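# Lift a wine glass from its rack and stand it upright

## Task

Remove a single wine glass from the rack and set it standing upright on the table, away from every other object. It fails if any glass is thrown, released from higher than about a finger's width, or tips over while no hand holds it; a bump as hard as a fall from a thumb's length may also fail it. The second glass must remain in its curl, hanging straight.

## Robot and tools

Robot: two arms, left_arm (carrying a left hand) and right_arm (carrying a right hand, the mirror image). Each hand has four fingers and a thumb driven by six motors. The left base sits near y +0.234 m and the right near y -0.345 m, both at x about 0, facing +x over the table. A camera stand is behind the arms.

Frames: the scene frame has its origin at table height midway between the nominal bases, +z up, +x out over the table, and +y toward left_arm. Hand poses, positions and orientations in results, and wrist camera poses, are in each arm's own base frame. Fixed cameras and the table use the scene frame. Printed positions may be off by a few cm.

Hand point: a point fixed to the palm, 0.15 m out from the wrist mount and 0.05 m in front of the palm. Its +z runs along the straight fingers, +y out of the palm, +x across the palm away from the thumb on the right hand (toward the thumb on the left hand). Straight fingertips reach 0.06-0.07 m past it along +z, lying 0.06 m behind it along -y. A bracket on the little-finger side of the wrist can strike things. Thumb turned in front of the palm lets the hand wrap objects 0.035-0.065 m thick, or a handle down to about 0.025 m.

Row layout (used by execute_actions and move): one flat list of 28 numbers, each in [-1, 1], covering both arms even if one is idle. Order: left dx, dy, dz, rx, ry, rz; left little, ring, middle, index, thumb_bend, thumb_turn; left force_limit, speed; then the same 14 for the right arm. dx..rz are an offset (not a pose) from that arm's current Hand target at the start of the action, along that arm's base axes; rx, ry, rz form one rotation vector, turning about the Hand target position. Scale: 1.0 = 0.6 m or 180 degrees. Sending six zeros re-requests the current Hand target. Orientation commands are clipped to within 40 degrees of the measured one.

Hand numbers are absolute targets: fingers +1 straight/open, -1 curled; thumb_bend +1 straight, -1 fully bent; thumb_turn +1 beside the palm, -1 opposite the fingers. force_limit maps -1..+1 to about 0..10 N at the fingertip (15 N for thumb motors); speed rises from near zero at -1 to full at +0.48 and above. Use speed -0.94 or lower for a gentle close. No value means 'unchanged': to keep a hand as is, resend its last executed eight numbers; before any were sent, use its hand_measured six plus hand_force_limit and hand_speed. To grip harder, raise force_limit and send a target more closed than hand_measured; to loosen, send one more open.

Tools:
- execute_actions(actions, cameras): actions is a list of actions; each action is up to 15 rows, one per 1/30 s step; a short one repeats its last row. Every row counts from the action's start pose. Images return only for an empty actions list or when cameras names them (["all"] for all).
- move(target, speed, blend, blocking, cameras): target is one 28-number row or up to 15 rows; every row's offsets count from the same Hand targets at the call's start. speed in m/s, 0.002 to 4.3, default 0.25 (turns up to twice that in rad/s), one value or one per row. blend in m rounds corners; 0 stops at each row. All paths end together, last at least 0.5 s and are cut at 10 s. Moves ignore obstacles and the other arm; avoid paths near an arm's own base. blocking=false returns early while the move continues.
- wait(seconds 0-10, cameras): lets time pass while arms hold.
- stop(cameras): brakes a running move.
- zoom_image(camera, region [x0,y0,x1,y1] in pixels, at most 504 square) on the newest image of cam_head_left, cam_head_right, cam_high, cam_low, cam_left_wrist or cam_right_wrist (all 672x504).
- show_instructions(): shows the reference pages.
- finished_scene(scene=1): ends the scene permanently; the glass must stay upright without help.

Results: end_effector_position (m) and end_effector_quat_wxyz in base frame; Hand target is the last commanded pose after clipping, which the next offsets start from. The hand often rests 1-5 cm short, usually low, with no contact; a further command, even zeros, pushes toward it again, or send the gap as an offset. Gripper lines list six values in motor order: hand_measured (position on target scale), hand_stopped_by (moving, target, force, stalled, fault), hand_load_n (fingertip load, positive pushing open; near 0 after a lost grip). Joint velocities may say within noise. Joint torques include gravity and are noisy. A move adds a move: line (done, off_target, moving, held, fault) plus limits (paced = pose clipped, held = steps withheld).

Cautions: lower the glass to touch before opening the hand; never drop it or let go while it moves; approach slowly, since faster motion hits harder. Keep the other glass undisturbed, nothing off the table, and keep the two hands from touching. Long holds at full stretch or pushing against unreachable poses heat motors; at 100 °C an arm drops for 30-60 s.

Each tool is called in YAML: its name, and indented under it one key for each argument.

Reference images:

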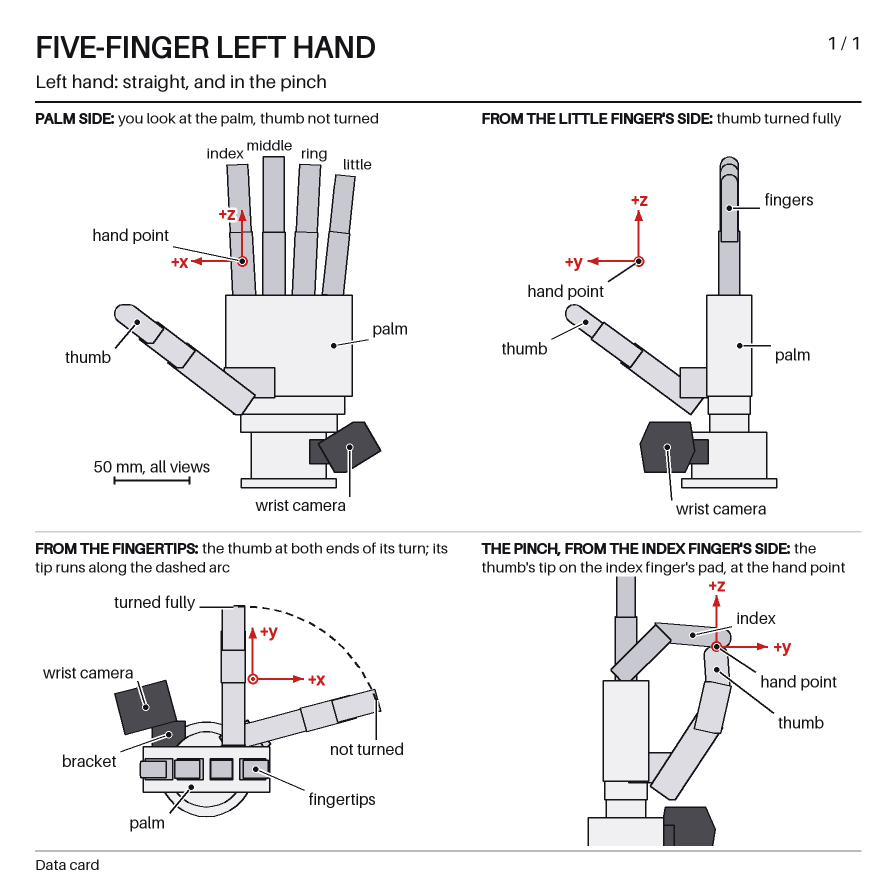

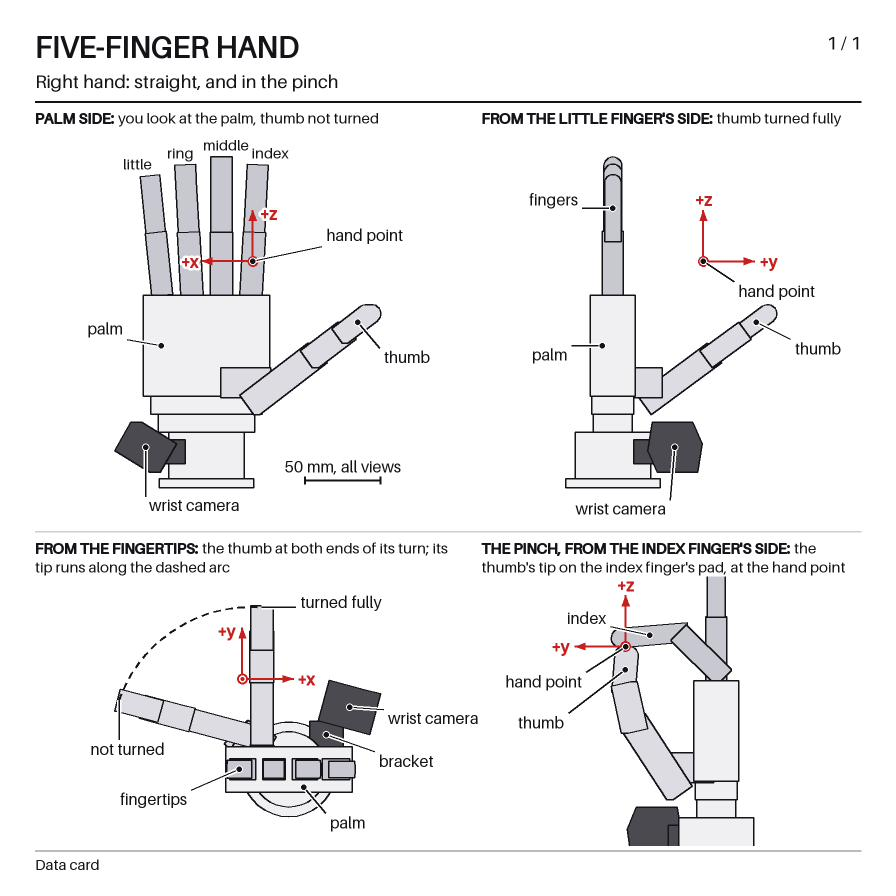

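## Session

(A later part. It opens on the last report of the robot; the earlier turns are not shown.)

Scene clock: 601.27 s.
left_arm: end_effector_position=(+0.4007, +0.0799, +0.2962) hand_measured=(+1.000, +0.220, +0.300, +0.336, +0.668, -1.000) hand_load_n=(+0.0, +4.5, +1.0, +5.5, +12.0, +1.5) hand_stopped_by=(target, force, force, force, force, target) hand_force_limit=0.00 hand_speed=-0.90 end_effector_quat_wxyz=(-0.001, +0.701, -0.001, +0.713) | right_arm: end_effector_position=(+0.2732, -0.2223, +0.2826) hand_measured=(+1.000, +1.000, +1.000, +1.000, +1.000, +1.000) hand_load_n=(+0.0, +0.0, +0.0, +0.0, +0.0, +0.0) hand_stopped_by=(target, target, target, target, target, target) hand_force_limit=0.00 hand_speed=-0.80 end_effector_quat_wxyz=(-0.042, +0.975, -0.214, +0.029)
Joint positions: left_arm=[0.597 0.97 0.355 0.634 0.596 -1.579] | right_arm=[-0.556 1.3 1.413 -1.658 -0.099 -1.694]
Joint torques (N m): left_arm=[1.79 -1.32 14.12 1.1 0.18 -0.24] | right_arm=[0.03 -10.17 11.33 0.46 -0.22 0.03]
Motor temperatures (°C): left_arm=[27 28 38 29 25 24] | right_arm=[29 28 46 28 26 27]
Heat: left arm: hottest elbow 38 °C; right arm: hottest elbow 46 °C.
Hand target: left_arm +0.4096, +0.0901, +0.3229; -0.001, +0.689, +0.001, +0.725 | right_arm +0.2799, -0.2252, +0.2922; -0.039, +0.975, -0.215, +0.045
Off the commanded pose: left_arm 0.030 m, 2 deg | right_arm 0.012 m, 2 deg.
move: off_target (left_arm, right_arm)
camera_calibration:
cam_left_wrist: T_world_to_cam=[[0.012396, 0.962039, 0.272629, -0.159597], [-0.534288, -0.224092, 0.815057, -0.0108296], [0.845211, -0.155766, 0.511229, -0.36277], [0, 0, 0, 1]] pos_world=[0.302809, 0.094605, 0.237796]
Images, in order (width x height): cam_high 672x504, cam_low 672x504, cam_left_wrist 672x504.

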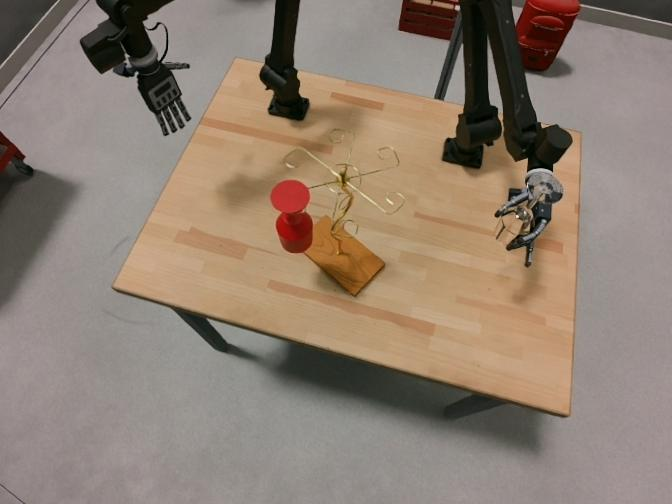

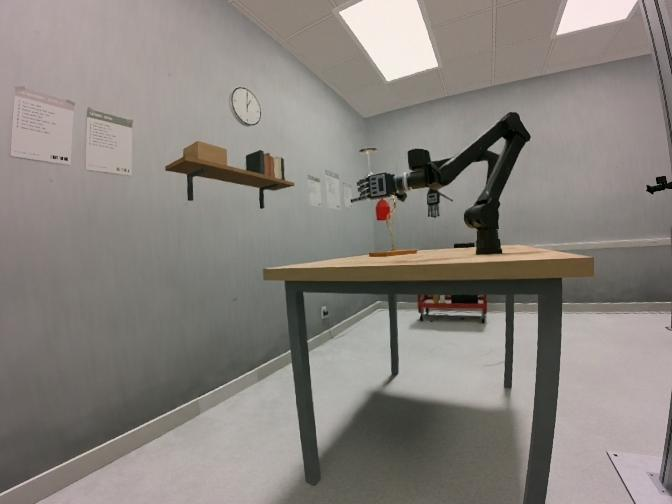

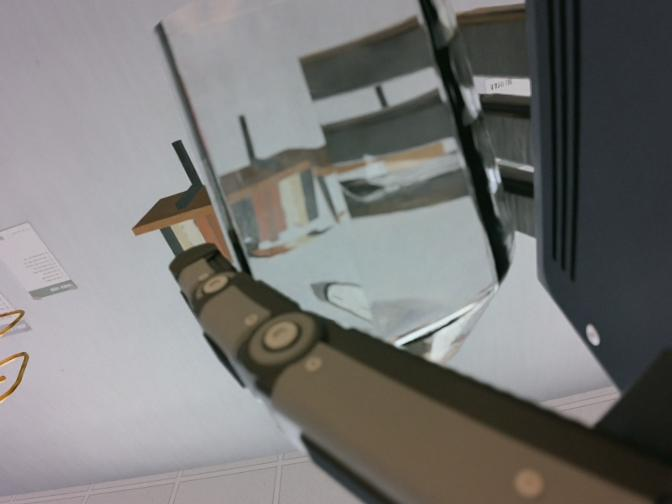

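move:
  target: [0,0,0,0.5,0,0,1,-0.9,-0.9,-0.9,-0.9,-1,0.0,-0.9, 0,0,0,0,0,0,1,1,1,1,1,1,0,-0.8]
  speed: 0.25
  cameras: ["cam_high","cam_low"]

zoom_image:
  camera: "cam_high"
  region: [400, 110, 600, 290]

Scene clock: 625.03 s.
left_arm: end_effector_position=(+0.3997, +0.0923, +0.2785) hand_measured=(+1.000, +0.220, +0.300, +0.336, +0.668, -1.000) hand_load_n=(+0.0, +4.5, +1.0, +5.5, +12.0, +1.5) hand_stopped_by=(target, force, force, force, force, target) hand_force_limit=0.00 hand_speed=-0.90 end_effector_quat_wxyz=(-0.466, +0.517, -0.513, +0.503) | right_arm: end_effector_position=(+0.2732, -0.2223, +0.2826) hand_measured=(+1.000, +1.000, +1.000, +1.000, +1.000, +1.000) hand_load_n=(+0.0, +0.0, +0.0, +0.0, +0.0, +0.0) hand_stopped_by=(target, target, target, target, target, target) hand_force_limit=0.00 hand_speed=-0.80 end_effector_quat_wxyz=(-0.042, +0.975, -0.214, +0.029)
Joint positions: left_arm=[0.562 0.793 0.545 0.175 0.595 -0.002] | right_arm=[-0.556 1.3 1.413 -1.658 -0.099 -1.694]
Joint torques (N m): left_arm=[-0.44 -2.49 16.69 1.02 -0.11 0.08] | right_arm=[-0.15 -10.23 11.33 0.46 -0.22 0.03]
Heat: left arm: hottest elbow 42 °C; right arm: hottest elbow 46 °C.
Hand target: left_arm +0.4097, +0.0902, +0.3231; -0.488, +0.487, -0.512, +0.513 | right_arm +0.2799, -0.2252, +0.2922; -0.039, +0.975, -0.215, +0.045
Off the commanded pose: left_arm 0.046 m, 4 deg | right_arm 0.012 m, 2 deg.
move: off_target (left_arm, right_arm)
Images, in order (width x height): cam_high 672x504, cam_low 672x504.

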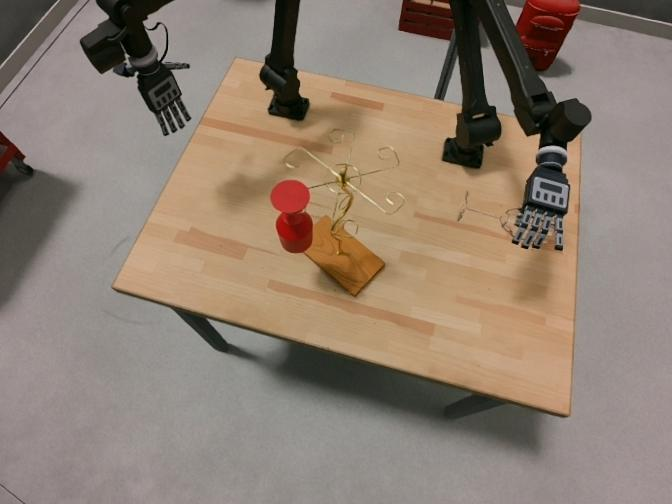

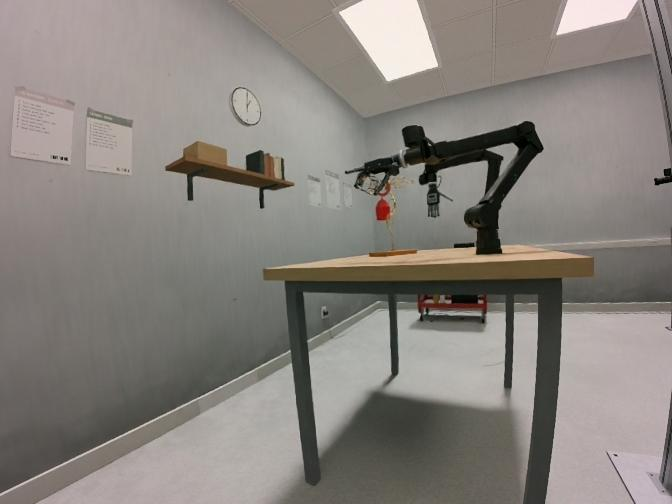

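Scaled by 2.520 from the camera's 672x504 image, which has a finer 960x720 frame.

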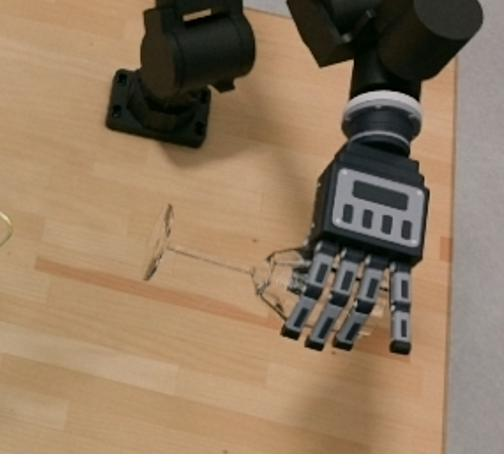

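move:
  target: [0,0,0,0.4995,-0.0251,0.0261,1,-0.9,-0.9,-0.9,-0.9,-1,0.0,-0.9, 0,0,0,0,0,0,1,1,1,1,1,1,0,-0.8]
  speed: 0.25
  cameras: ["cam_high","cam_low","cam_head_left"]

zoom_image:
  camera: "cam_high"
  region: [400, 110, 600, 290]

zoom_image:
  camera: "cam_low"
  region: [320, 130, 480, 270]

zoom_image:
  camera: "cam_head_left"
  region: [180, 200, 330, 340]

Scene clock: 640.50 s.
left_arm: end_effector_position=(+0.4092, +0.0937, +0.3122) hand_measured=(+1.000, +0.220, +0.300, +0.336, +0.668, -1.000) hand_load_n=(+0.0, +4.0, +1.0, +6.0, +11.5, +3.5) hand_stopped_by=(target, force, force, force, force, target) hand_force_limit=0.00 hand_speed=-0.90 end_effector_quat_wxyz=(+0.711, -0.014, +0.703, -0.010) | right_arm: end_effector_position=(+0.2732, -0.2223, +0.2826) hand_measured=(+1.000, +1.000, +1.000, +1.000, +1.000, +1.000) hand_load_n=(+0.0, +0.0, +0.0, +0.0, +0.0, +0.0) hand_stopped_by=(target, target, target, target, target, target) hand_force_limit=0.00 hand_speed=-0.80 end_effector_quat_wxyz=(-0.042, +0.975, -0.214, +0.029)
Joint positions: left_arm=[0.156 0.679 0.47 0.22 0.15 1.535] | right_arm=[-0.556 1.3 1.413 -1.658 -0.099 -1.694]
Joint torques (N m): left_arm=[-0.5 -0.44 10.03 2.82 -0.17 0.28] | right_arm=[0.09 -10.29 11.33 0.46 -0.21 0.03]
Motor temperatures (°C): left_arm=[27 28 45 29 25 24] | right_arm=[29 28 46 28 26 27]
Heat: left arm: hottest elbow 45 °C; right arm: hottest elbow 46 °C.
Hand target: left_arm +0.4096, +0.0902, +0.3229; +0.725, +0.000, +0.689, +0.000 | right_arm +0.2799, -0.2252, +0.2922; -0.039, +0.975, -0.215, +0.045
Off the commanded pose: left_arm 0.011 m, 3 deg | right_arm 0.012 m, 2 deg.
move: off_target (left_arm, right_arm)
Images, in order (width x height): cam_head_left 672x504, cam_high 672x504, cam_low 672x504.

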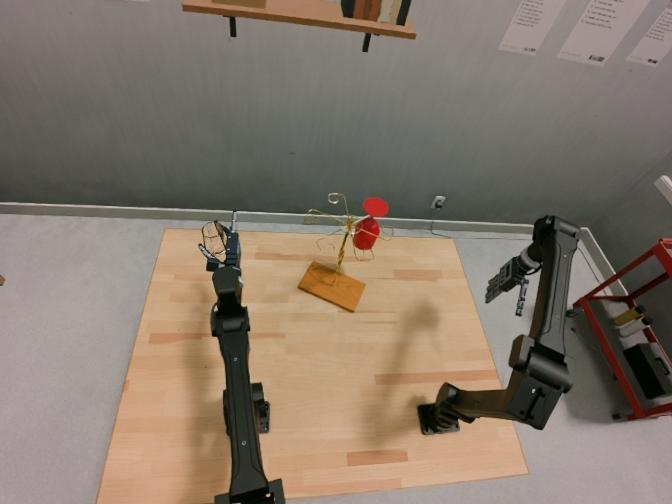

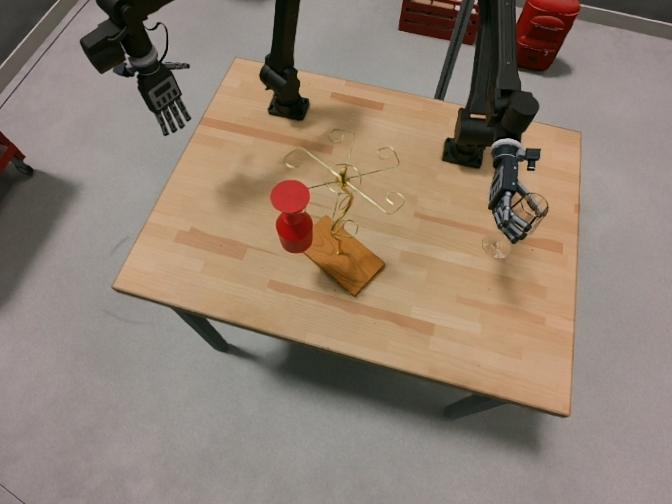

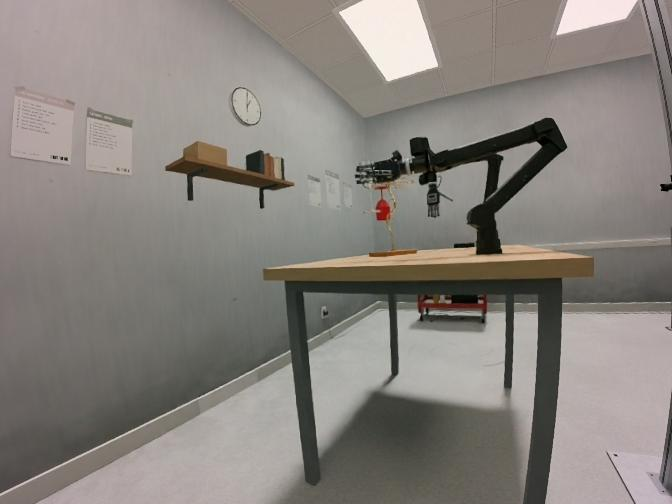

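Scaled by 2.520 from the camera's 672x504 image, which has a finer 960x720 frame.

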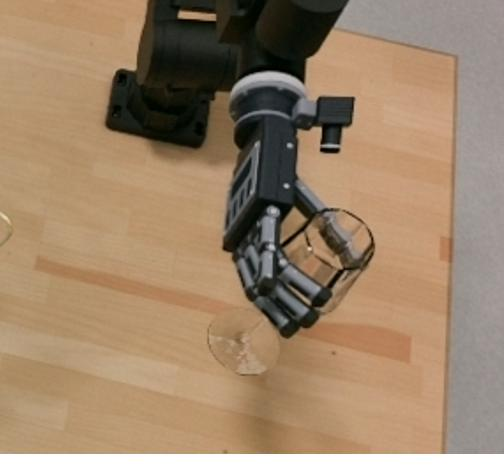

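Scaled by 3.150 from the camera's 672x504 image, which has a finer 960x720 frame.

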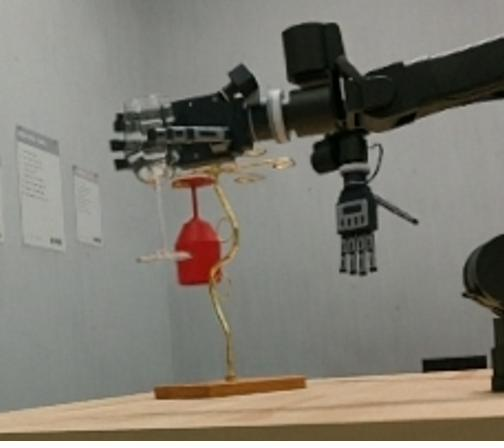

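Scaled by 3.360 from the camera's 672x504 image, which has a finer 960x720 frame.

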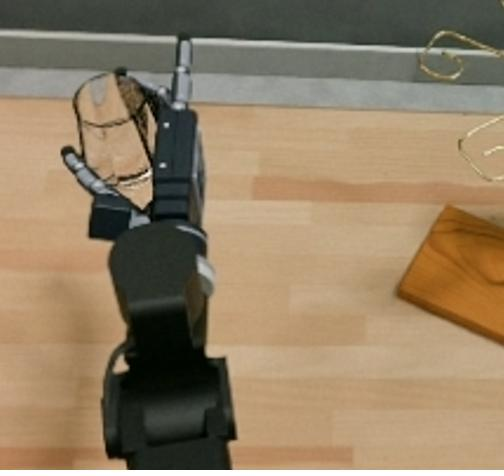

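zoom_image:
  camera: "cam_high"
  region: [470, 180, 570, 270]

zoom_image:
  camera: "cam_low"
  region: [350, 155, 400, 215]

zoom_image:
  camera: "cam_head_left"
  region: [190, 210, 260, 280]

Scaled by 5.040 from the camera's 672x504 image, which has a finer 960x720 frame.

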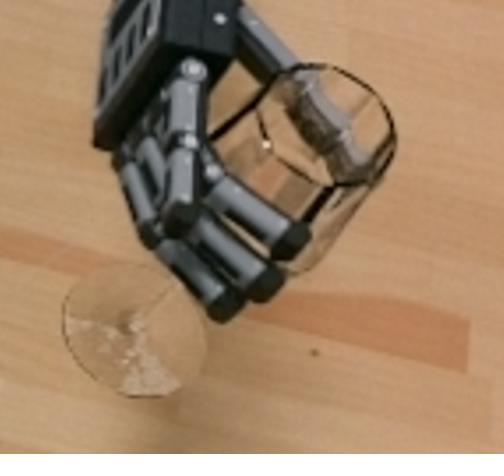

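Scaled by 8.400 from the camera's 672x504 image, which has a finer 960x720 frame.

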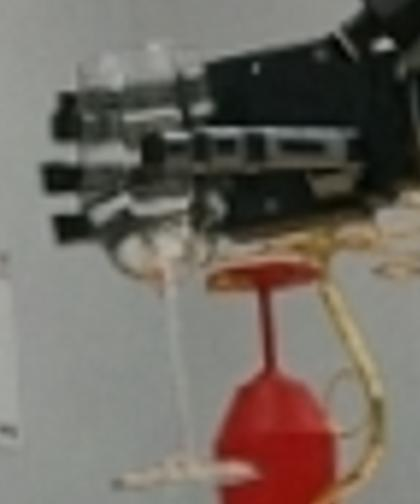

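Scaled by 7.200 from the camera's 672x504 image, which has a finer 960x720 frame.

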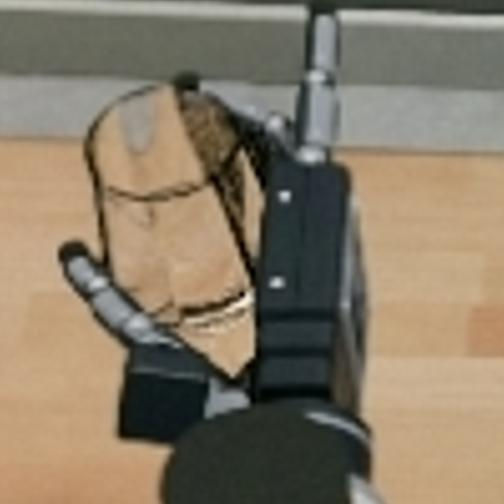

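move:
  target: [0,0,-0.2167,0.0143,0,0,1,-0.9,-0.9,-0.9,-0.9,-1,0.0,-0.9, 0,0,0,0,0,0,1,1,1,1,1,1,0,-0.8]
  speed: 0.12
  cameras: ["cam_high","cam_low","cam_head_left"]

zoom_image:
  camera: "cam_high"
  region: [450, 180, 570, 290]

zoom_image:
  camera: "cam_low"
  region: [320, 180, 420, 270]

Scene clock: 690.70 s.
left_arm: end_effector_position=(+0.4086, +0.0943, +0.1813) hand_measured=(+1.000, +0.220, +0.300, +0.336, +0.668, -1.000) hand_load_n=(+0.0, +3.5, +1.0, +6.5, +11.5, +3.5) hand_stopped_by=(target, force, force, force, force, target) hand_force_limit=0.00 hand_speed=-0.90 end_effector_quat_wxyz=(+0.711, +0.002, +0.703, +0.006) | right_arm: end_effector_position=(+0.2732, -0.2223, +0.2826) hand_measured=(+1.000, +1.000, +1.000, +1.000, +1.000, +1.000) hand_load_n=(+0.0, +0.0, +0.0, +0.0, +0.0, +0.0) hand_stopped_by=(target, target, target, target, target, target) hand_force_limit=0.00 hand_speed=-0.80 end_effector_quat_wxyz=(-0.042, +0.975, -0.214, +0.029)
Joint positions: left_arm=[0.154 1.029 0.2 0.841 0.148 1.58] | right_arm=[-0.556 1.3 1.413 -1.658 -0.099 -1.694]
Joint torques (N m): left_arm=[-0.79 -1.26 7.6 2.82 -0.17 0.27] | right_arm=[-0.03 -10.34 11.36 0.47 -0.21 0.03]
Heat: left arm: hottest elbow 41 °C; right arm: hottest elbow 47 °C.
Hand target: left_arm +0.4097, +0.0901, +0.1930; +0.725, +0.016, +0.689, +0.015 | right_arm +0.2799, -0.2252, +0.2922; -0.039, +0.975, -0.215, +0.045
Off the commanded pose: left_arm 0.012 m, 3 deg | right_arm 0.012 m, 2 deg.
move: off_target (left_arm, right_arm)
Images, in order (width x height): cam_head_left 672x504, cam_high 672x504, cam_low 672x504.

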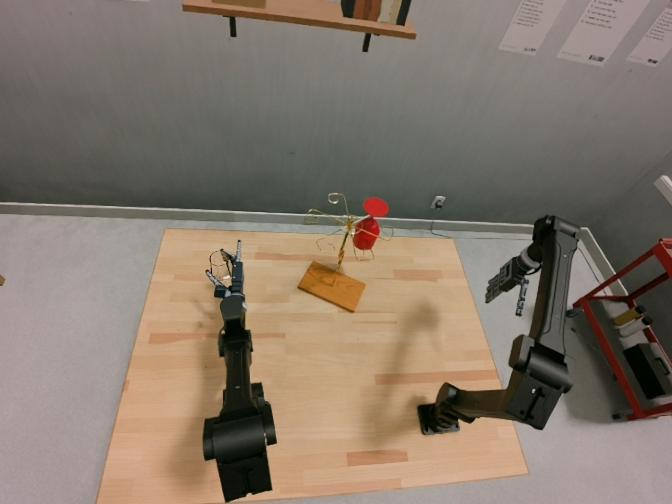

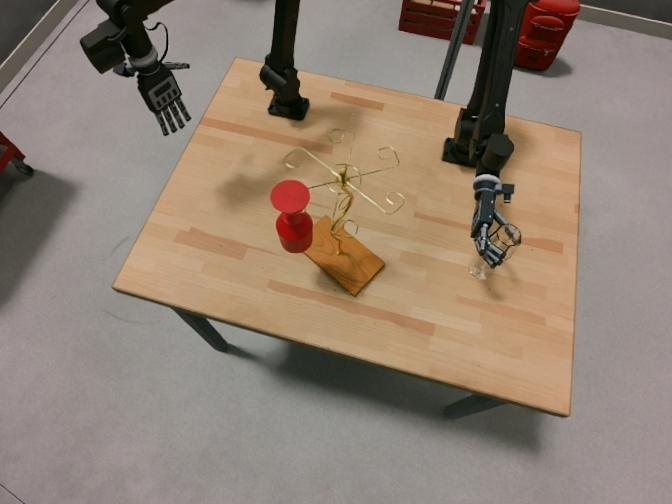

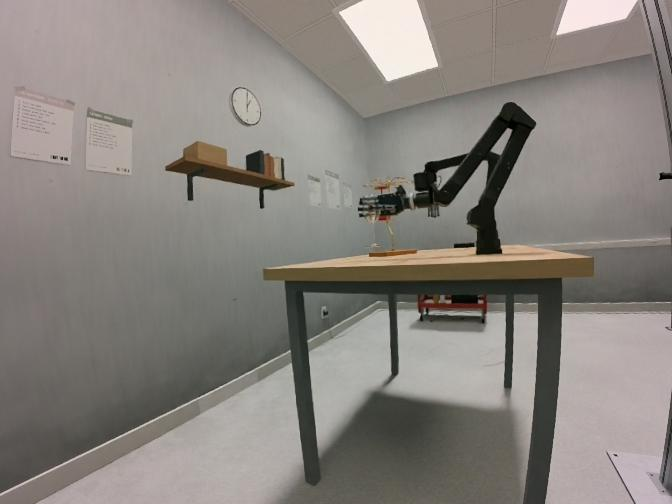

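Scaled by 4.200 from the camera's 672x504 image, which has a finer 960x720 frame.

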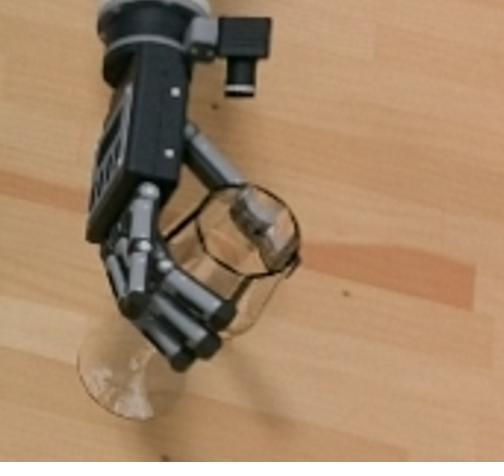

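Scaled by 5.040 from the camera's 672x504 image, which has a finer 960x720 frame.

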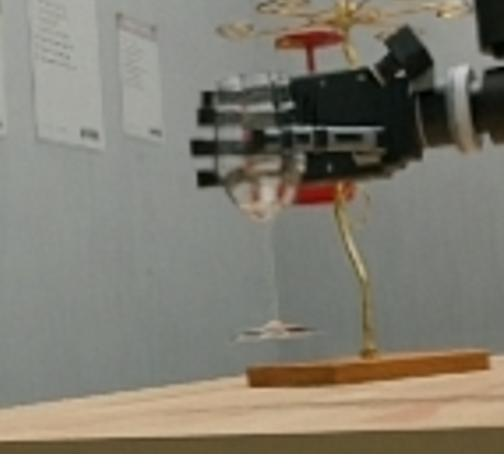

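move:
  target: [0,0,-0.05,0,0,0,1,-0.9,-0.9,-0.9,-0.9,-1,0.0,-0.9, 0,0,0,0,0,0,1,1,1,1,1,1,0,-0.8]
  speed: 0.05
  cameras: ["cam_low"]

zoom_image:
  camera: "cam_low"
  region: [340, 200, 420, 280]

Scene clock: 710.00 s.
left_arm: end_effector_position=(+0.4095, +0.0945, +0.1539) hand_measured=(+1.000, +0.220, +0.300, +0.336, +0.668, -1.000) hand_load_n=(+0.0, +4.0, +1.0, +6.0, +11.5, +3.5) hand_stopped_by=(target, force, force, force, force, target) hand_force_limit=0.00 hand_speed=-0.90 end_effector_quat_wxyz=(+0.714, +0.002, +0.701, +0.006) | right_arm: end_effector_position=(+0.2732, -0.2223, +0.2826) hand_measured=(+1.000, +1.000, +1.000, +1.000, +1.000, +1.000) hand_load_n=(-0.5, +0.0, +0.0, +0.0, +0.0, +0.0) hand_stopped_by=(target, target, target, target, target, target) hand_force_limit=0.00 hand_speed=-0.80 end_effector_quat_wxyz=(-0.042, +0.975, -0.214, +0.029)
Joint positions: left_arm=[0.154 1.205 0.166 1.057 0.148 1.58] | right_arm=[-0.556 1.3 1.413 -1.658 -0.099 -1.694]
Joint torques (N m): left_arm=[-0.5 -1.73 5.85 2.63 -0.17 0.27] | right_arm=[-0.09 -10.29 11.32 0.46 -0.21 0.03]
Motor temperatures (°C): left_arm=[27 28 39 29 25 24] | right_arm=[29 28 47 28 26 27]
Heat: left arm: hottest elbow 39 °C; right arm: hottest elbow 47 °C.
Hand target: left_arm +0.4098, +0.0901, +0.1630; +0.725, +0.016, +0.689, +0.015 | right_arm +0.2799, -0.2252, +0.2922; -0.039, +0.975, -0.215, +0.045
Off the commanded pose: left_arm 0.010 m, 3 deg | right_arm 0.012 m, 2 deg.
move: off_target (left_arm, right_arm)
Images, in order (width x height): cam_low 672x504.

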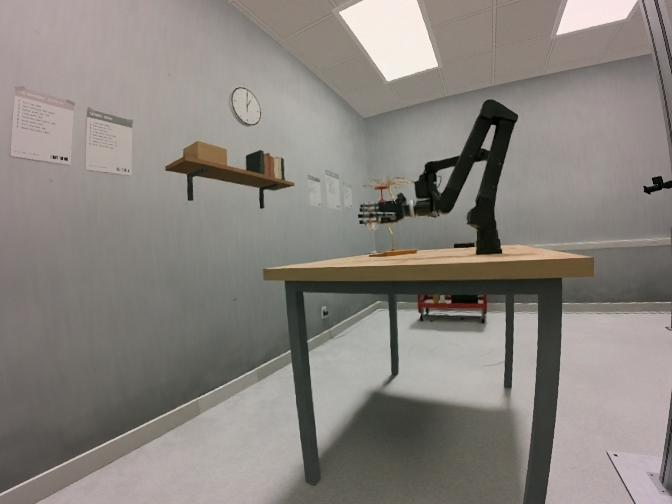

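Scaled by 6.300 from the camera's 672x504 image, which has a finer 960x720 frame.

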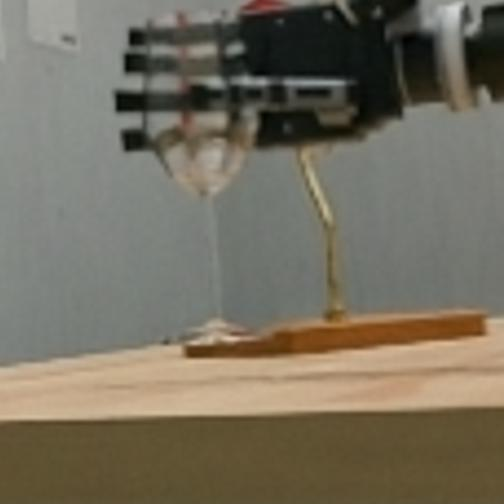

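move:
  target: [0,0,-0.028,0,0,0,1,-0.9,-0.9,-0.9,-0.9,-1,0.0,-0.9, 0,0,0,0,0,0,1,1,1,1,1,1,0,-0.8]
  speed: 0.03
  cameras: ["cam_low"]

zoom_image:
  camera: "cam_low"
  region: [340, 200, 420, 280]

Scene clock: 718.17 s.
left_arm: end_effector_position=(+0.4097, +0.0945, +0.1377) hand_measured=(+1.000, +0.220, +0.300, +0.336, +0.668, -1.000) hand_load_n=(+0.0, +4.0, +1.5, +6.5, +12.0, +3.5) hand_stopped_by=(target, force, force, force, force, target) hand_force_limit=0.00 hand_speed=-0.90 end_effector_quat_wxyz=(+0.714, +0.002, +0.700, +0.006) | right_arm: end_effector_position=(+0.2732, -0.2223, +0.2826) hand_measured=(+1.000, +1.000, +1.000, +1.000, +1.000, +1.000) hand_load_n=(+0.0, +0.0, +0.0, +0.0, +0.0, +0.0) hand_stopped_by=(target, target, target, target, target, target) hand_force_limit=0.00 hand_speed=-0.80 end_effector_quat_wxyz=(-0.042, +0.975, -0.214, +0.029)
Joint positions: left_arm=[0.154 1.323 0.152 1.191 0.148 1.58] | right_arm=[-0.556 1.3 1.413 -1.658 -0.099 -1.694]
Joint torques (N m): left_arm=[-0.5 -2.37 4.81 2.82 -0.2 0.27] | right_arm=[-0.15 -10.23 11.34 0.47 -0.21 0.02]
Heat: left arm: hottest elbow 38 °C; right arm: hottest elbow 47 °C.
Hand target: left_arm +0.4097, +0.0901, +0.1462; +0.725, +0.016, +0.689, +0.015 | right_arm +0.2799, -0.2252, +0.2922; -0.039, +0.975, -0.215, +0.045
Off the commanded pose: left_arm 0.010 m, 3 deg | right_arm 0.012 m, 2 deg.
move: off_target (left_arm, right_arm)
Images, in order (width x height): cam_low 672x504.

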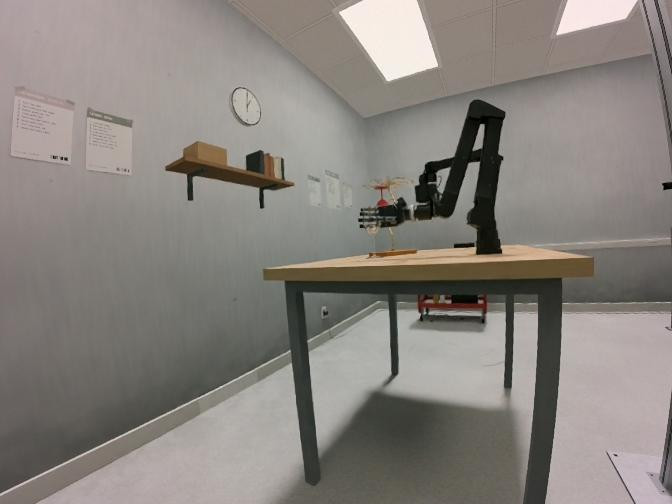

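Scaled by 6.300 from the camera's 672x504 image, which has a finer 960x720 frame.

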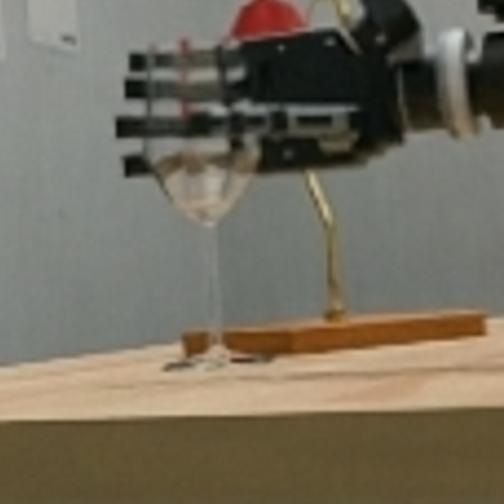

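move:
  target: [0,0,-0.012,0,0,0,1,-0.9,-0.9,-0.9,-0.9,-1,0.0,-0.9, 0,0,0,0,0,0,1,1,1,1,1,1,0,-0.8]
  speed: 0.02
  cameras: ["cam_low"]

zoom_image:
  camera: "cam_low"
  region: [340, 200, 420, 280]

Scene clock: 726.47 s.
left_arm: end_effector_position=(+0.4099, +0.0945, +0.1310) hand_measured=(+1.000, +0.220, +0.300, +0.336, +0.668, -1.000) hand_load_n=(+0.0, +4.0, +1.0, +6.0, +12.0, +3.5) hand_stopped_by=(target, force, force, force, force, target) hand_force_limit=0.00 hand_speed=-0.90 end_effector_quat_wxyz=(+0.715, +0.002, +0.700, +0.006) | right_arm: end_effector_position=(+0.2732, -0.2223, +0.2826) hand_measured=(+1.000, +1.000, +1.000, +1.000, +1.000, +1.000) hand_load_n=(+0.5, +0.5, +0.0, +0.0, +0.0, +0.0) hand_stopped_by=(target, target, target, target, target, target) hand_force_limit=0.00 hand_speed=-0.80 end_effector_quat_wxyz=(-0.042, +0.975, -0.214, +0.029)
Joint positions: left_arm=[0.154 1.376 0.149 1.249 0.148 1.58] | right_arm=[-0.556 1.3 1.413 -1.658 -0.099 -1.694]
Joint torques (N m): left_arm=[-0.91 -2.2 4.19 2.97 -0.18 0.29] | right_arm=[0.03 -10.23 11.33 0.46 -0.21 0.03]
Heat: left arm: hottest elbow 38 °C; right arm: hottest elbow 47 °C.
Hand target: left_arm +0.4097, +0.0901, +0.1390; +0.725, +0.016, +0.689, +0.015 | right_arm +0.2799, -0.2252, +0.2922; -0.039, +0.975, -0.215, +0.045
Off the commanded pose: left_arm 0.009 m, 3 deg | right_arm 0.012 m, 2 deg.
move: off_target (left_arm, right_arm)
Images, in order (width x height): cam_low 672x504.

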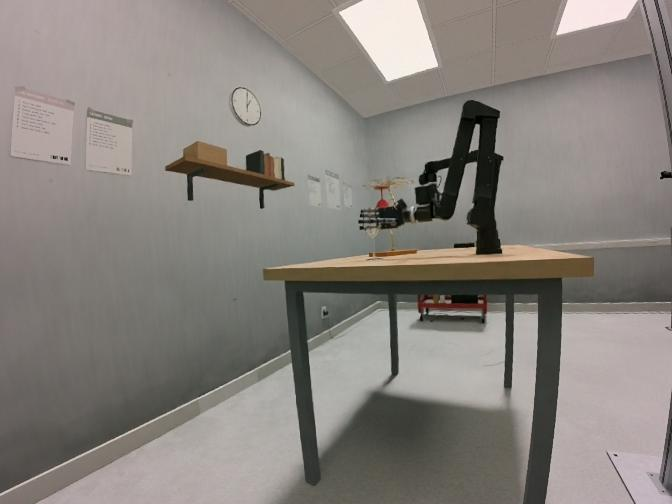

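Scaled by 6.300 from the camera's 672x504 image, which has a finer 960x720 frame.

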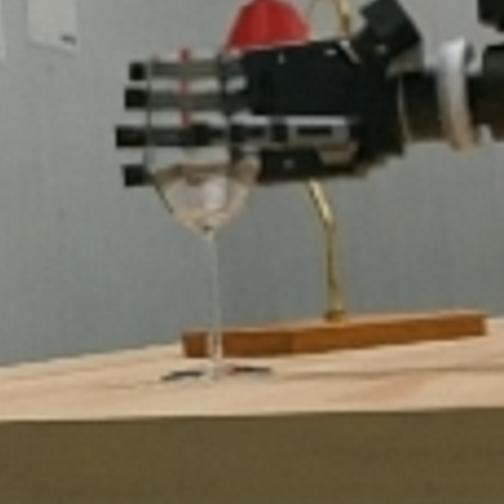

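move:
  target: [0,0,-0.008,0,0,0,1,-0.9,-0.9,-0.9,-0.9,-1,0.0,-0.9, 0,0,0,0,0,0,1,1,1,1,1,1,0,-0.8]
  speed: 0.02
  cameras: ["cam_low","cam_high"]

zoom_image:
  camera: "cam_low"
  region: [340, 200, 420, 280]

zoom_image:
  camera: "cam_high"
  region: [430, 180, 550, 300]

Scene clock: 732.43 s.
left_arm: end_effector_position=(+0.4110, +0.0948, +0.1307) hand_measured=(+1.000, +0.220, +0.300, +0.336, +0.668, -1.000) hand_load_n=(+0.0, +4.5, +1.5, +5.5, +12.0, +1.5) hand_stopped_by=(target, force, force, force, force, target) hand_force_limit=0.00 hand_speed=-0.90 end_effector_quat_wxyz=(+0.719, +0.005, +0.695, +0.009) | right_arm: end_effector_position=(+0.2732, -0.2223, +0.2826) hand_measured=(+1.000, +1.000, +1.000, +1.000, +1.000, +1.000) hand_load_n=(+0.0, +0.0, +0.0, +0.0, +0.0, +0.0) hand_stopped_by=(target, target, target, target, target, target) hand_force_limit=0.00 hand_speed=-0.80 end_effector_quat_wxyz=(-0.042, +0.975, -0.214, +0.029)
Joint positions: left_arm=[0.154 1.41 0.149 1.295 0.148 1.584] | right_arm=[-0.556 1.3 1.413 -1.658 -0.099 -1.694]
Joint torques (N m): left_arm=[-0.97 -2.55 3.88 2.7 -0.17 0.23] | right_arm=[-0.03 -10.17 11.34 0.44 -0.22 0.03]
Heat: left arm: hottest elbow 37 °C; right arm: hottest elbow 47 °C.
Hand target: left_arm +0.4097, +0.0901, +0.1341; +0.725, +0.016, +0.689, +0.015 | right_arm +0.2799, -0.2252, +0.2922; -0.039, +0.975, -0.215, +0.045
Off the commanded pose: left_arm 0.006 m, 2 deg | right_arm 0.012 m, 2 deg.
move: off_target (right_arm)
Images, in order (width x height): cam_high 672x504, cam_low 672x504.

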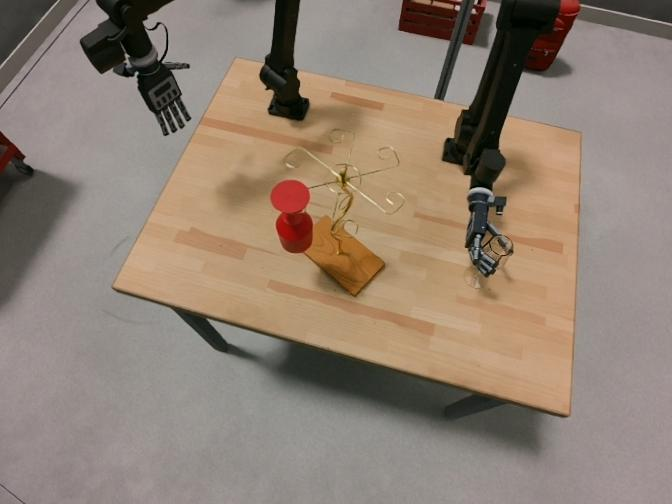

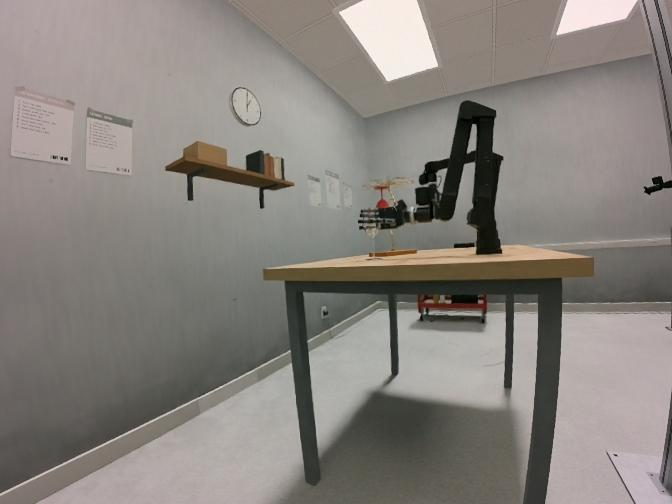

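Scaled by 6.300 from the camera's 672x504 image, which has a finer 960x720 frame.

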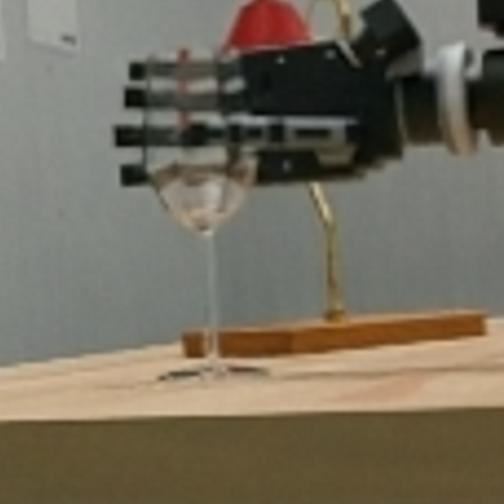

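Scaled by 4.200 from the camera's 672x504 image, which has a finer 960x720 frame.

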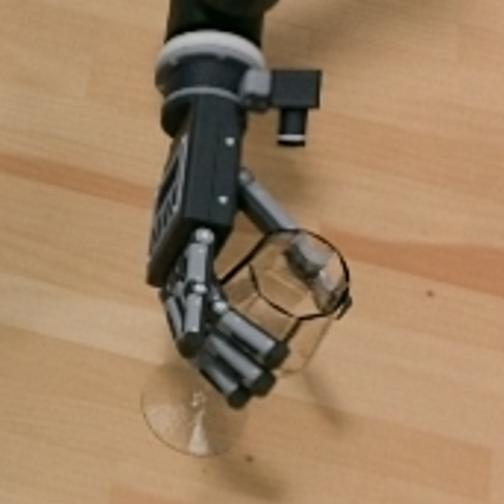

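move:
  target: [0,0,0,0,0,0,1,0.34,0.42,0.46,0.78,-1,0.0,-0.9, 0,0,0,0,0,0,1,1,1,1,1,1,0,-0.8]
  speed: 0.02
  cameras: ["cam_low","cam_high"]

zoom_image:
  camera: "cam_low"
  region: [340, 200, 420, 280]

zoom_image:
  camera: "cam_high"
  region: [430, 180, 550, 300]

Scene clock: 745.37 s.
left_arm: end_effector_position=(+0.4110, +0.0953, +0.1325) hand_measured=(+1.000, +0.340, +0.420, +0.460, +0.780, -1.000) hand_load_n=(+0.0, +0.0, +0.0, +0.0, +0.0, +0.5) hand_stopped_by=(target, target, target, target, target, target) hand_force_limit=0.00 hand_speed=-0.90 end_effector_quat_wxyz=(+0.721, +0.006, +0.693, +0.011) | right_arm: end_effector_position=(+0.2732, -0.2223, +0.2826) hand_measured=(+1.000, +1.000, +1.000, +1.000, +1.000, +1.000) hand_load_n=(+0.0, +0.0, +0.0, +0.0, +0.0, +0.0) hand_stopped_by=(target, target, target, target, target, target) hand_force_limit=0.00 hand_speed=-0.80 end_effector_quat_wxyz=(-0.042, +0.975, -0.214, +0.029)
Joint positions: left_arm=[0.154 1.41 0.149 1.301 0.147 1.589] | right_arm=[-0.556 1.3 1.413 -1.658 -0.099 -1.694]
Joint torques (N m): left_arm=[-0.73 -2.37 3.95 2.39 -0.19 0.19] | right_arm=[-0.03 -10.29 11.34 0.42 -0.22 0.02]
Heat: left arm: hottest elbow 36 °C; right arm: hottest elbow 47 °C.
Hand target: left_arm +0.4097, +0.0901, +0.1341; +0.725, +0.016, +0.689, +0.015 | right_arm +0.2799, -0.2252, +0.2922; -0.039, +0.975, -0.215, +0.045
Off the commanded pose: left_arm 0.006 m, 1 deg | right_arm 0.012 m, 2 deg.
move: off_target (right_arm)
Images, in order (width x height): cam_high 672x504, cam_low 672x504.

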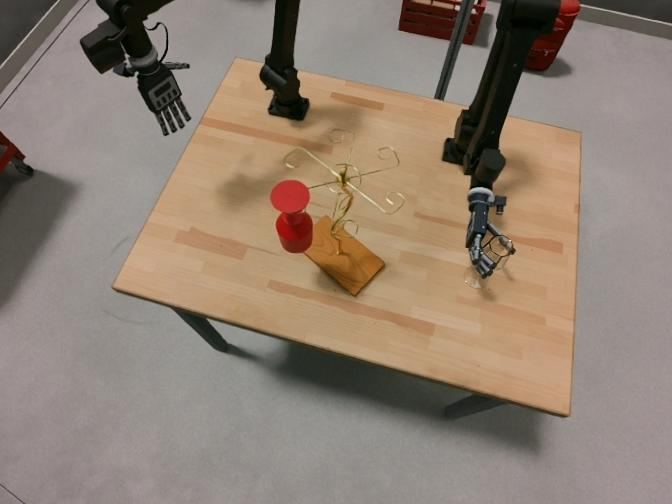

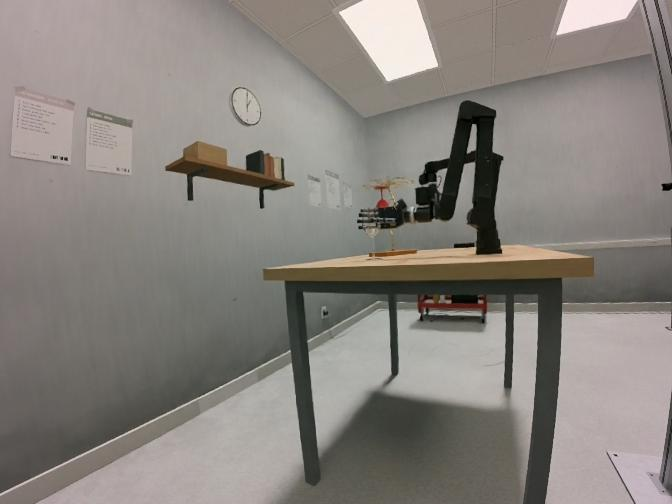

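Scaled by 6.300 from the camera's 672x504 image, which has a finer 960x720 frame.

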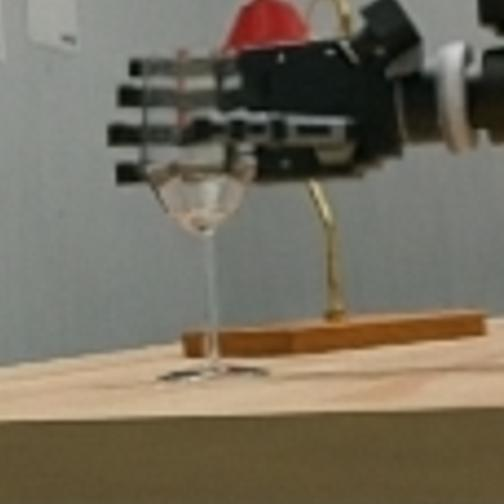

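Scaled by 4.200 from the camera's 672x504 image, which has a finer 960x720 frame.

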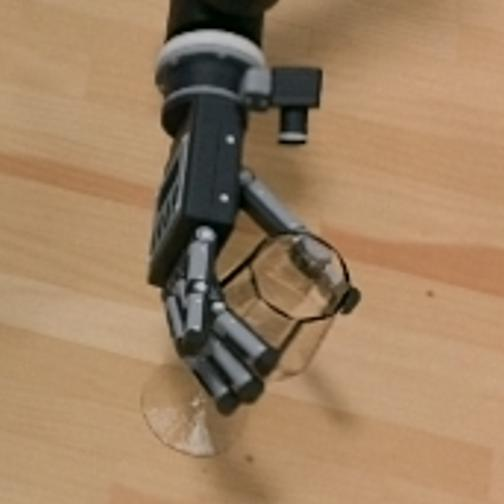

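move:
  target:
    - [0,0,0,0,0,0,1,1,1,1,1,-1,0.0,-0.7, 0,0,0,0,0,0,1,1,1,1,1,1,0,-0.8]
    - [0,-0.020,0,0,0,0,1,1,1,1,1,-1,0.0,-0.7, 0,0,0,0,0,0,1,1,1,1,1,1,0,-0.8]
  speed: 0.03
  cameras: ["cam_low","cam_high"]

zoom_image:
  camera: "cam_high"
  region: [430, 180, 550, 300]

zoom_image:
  camera: "cam_low"
  region: [340, 200, 420, 280]

Scene clock: 759.20 s.
left_arm: end_effector_position=(+0.4127, +0.0824, +0.1326) hand_measured=(+1.000, +1.000, +1.000, +1.000, +1.000, -1.000) hand_load_n=(+0.0, +0.0, +0.0, +0.0, +0.0, +0.5) hand_stopped_by=(target, target, target, target, target, target) hand_force_limit=0.00 hand_speed=-0.70 end_effector_quat_wxyz=(+0.721, +0.008, +0.693, +0.010) | right_arm: end_effector_position=(+0.2732, -0.2223, +0.2826) hand_measured=(+1.000, +1.000, +1.000, +1.000, +1.000, +1.000) hand_load_n=(+0.0, +0.0, +0.0, +0.0, +0.0, +0.0) hand_stopped_by=(target, target, target, target, target, target) hand_force_limit=0.00 hand_speed=-0.80 end_effector_quat_wxyz=(-0.042, +0.975, -0.214, +0.029)
Joint positions: left_arm=[0.098 1.41 0.149 1.301 0.095 1.592] | right_arm=[-0.556 1.3 1.413 -1.658 -0.099 -1.694]
Joint torques (N m): left_arm=[-1.03 -1.96 3.62 2.4 -0.19 0.17] | right_arm=[-0.09 -10.17 11.32 0.46 -0.21 0.03]
Heat: left arm: hottest elbow 35 °C; right arm: hottest elbow 47 °C.
Hand target: left_arm +0.4097, +0.0782, +0.1341; +0.725, +0.016, +0.689, +0.016 | right_arm +0.2799, -0.2252, +0.2922; -0.039, +0.975, -0.215, +0.045
Off the commanded pose: left_arm 0.005 m, 1 deg | right_arm 0.012 m, 2 deg.
move: off_target (right_arm)
Images, in order (width x height): cam_high 672x504, cam_low 672x504.

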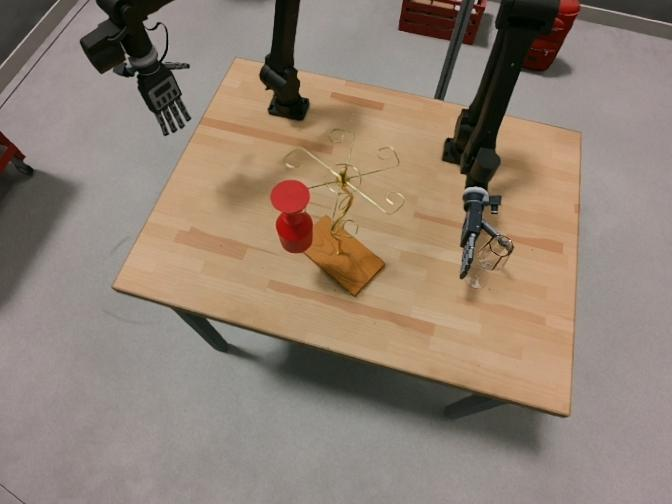

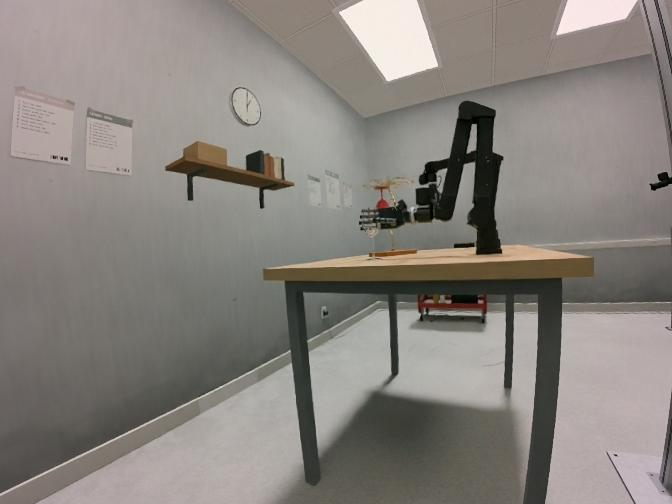

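Scaled by 4.200 from the camera's 672x504 image, which has a finer 960x720 frame.

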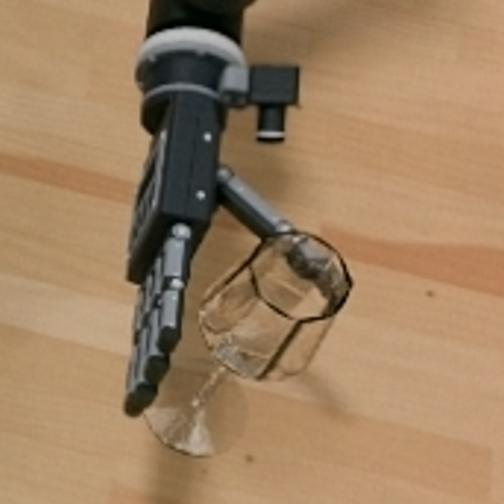

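Scaled by 6.300 from the camera's 672x504 image, which has a finer 960x720 frame.

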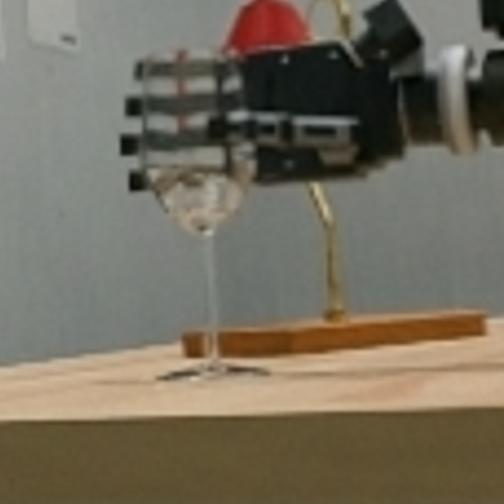

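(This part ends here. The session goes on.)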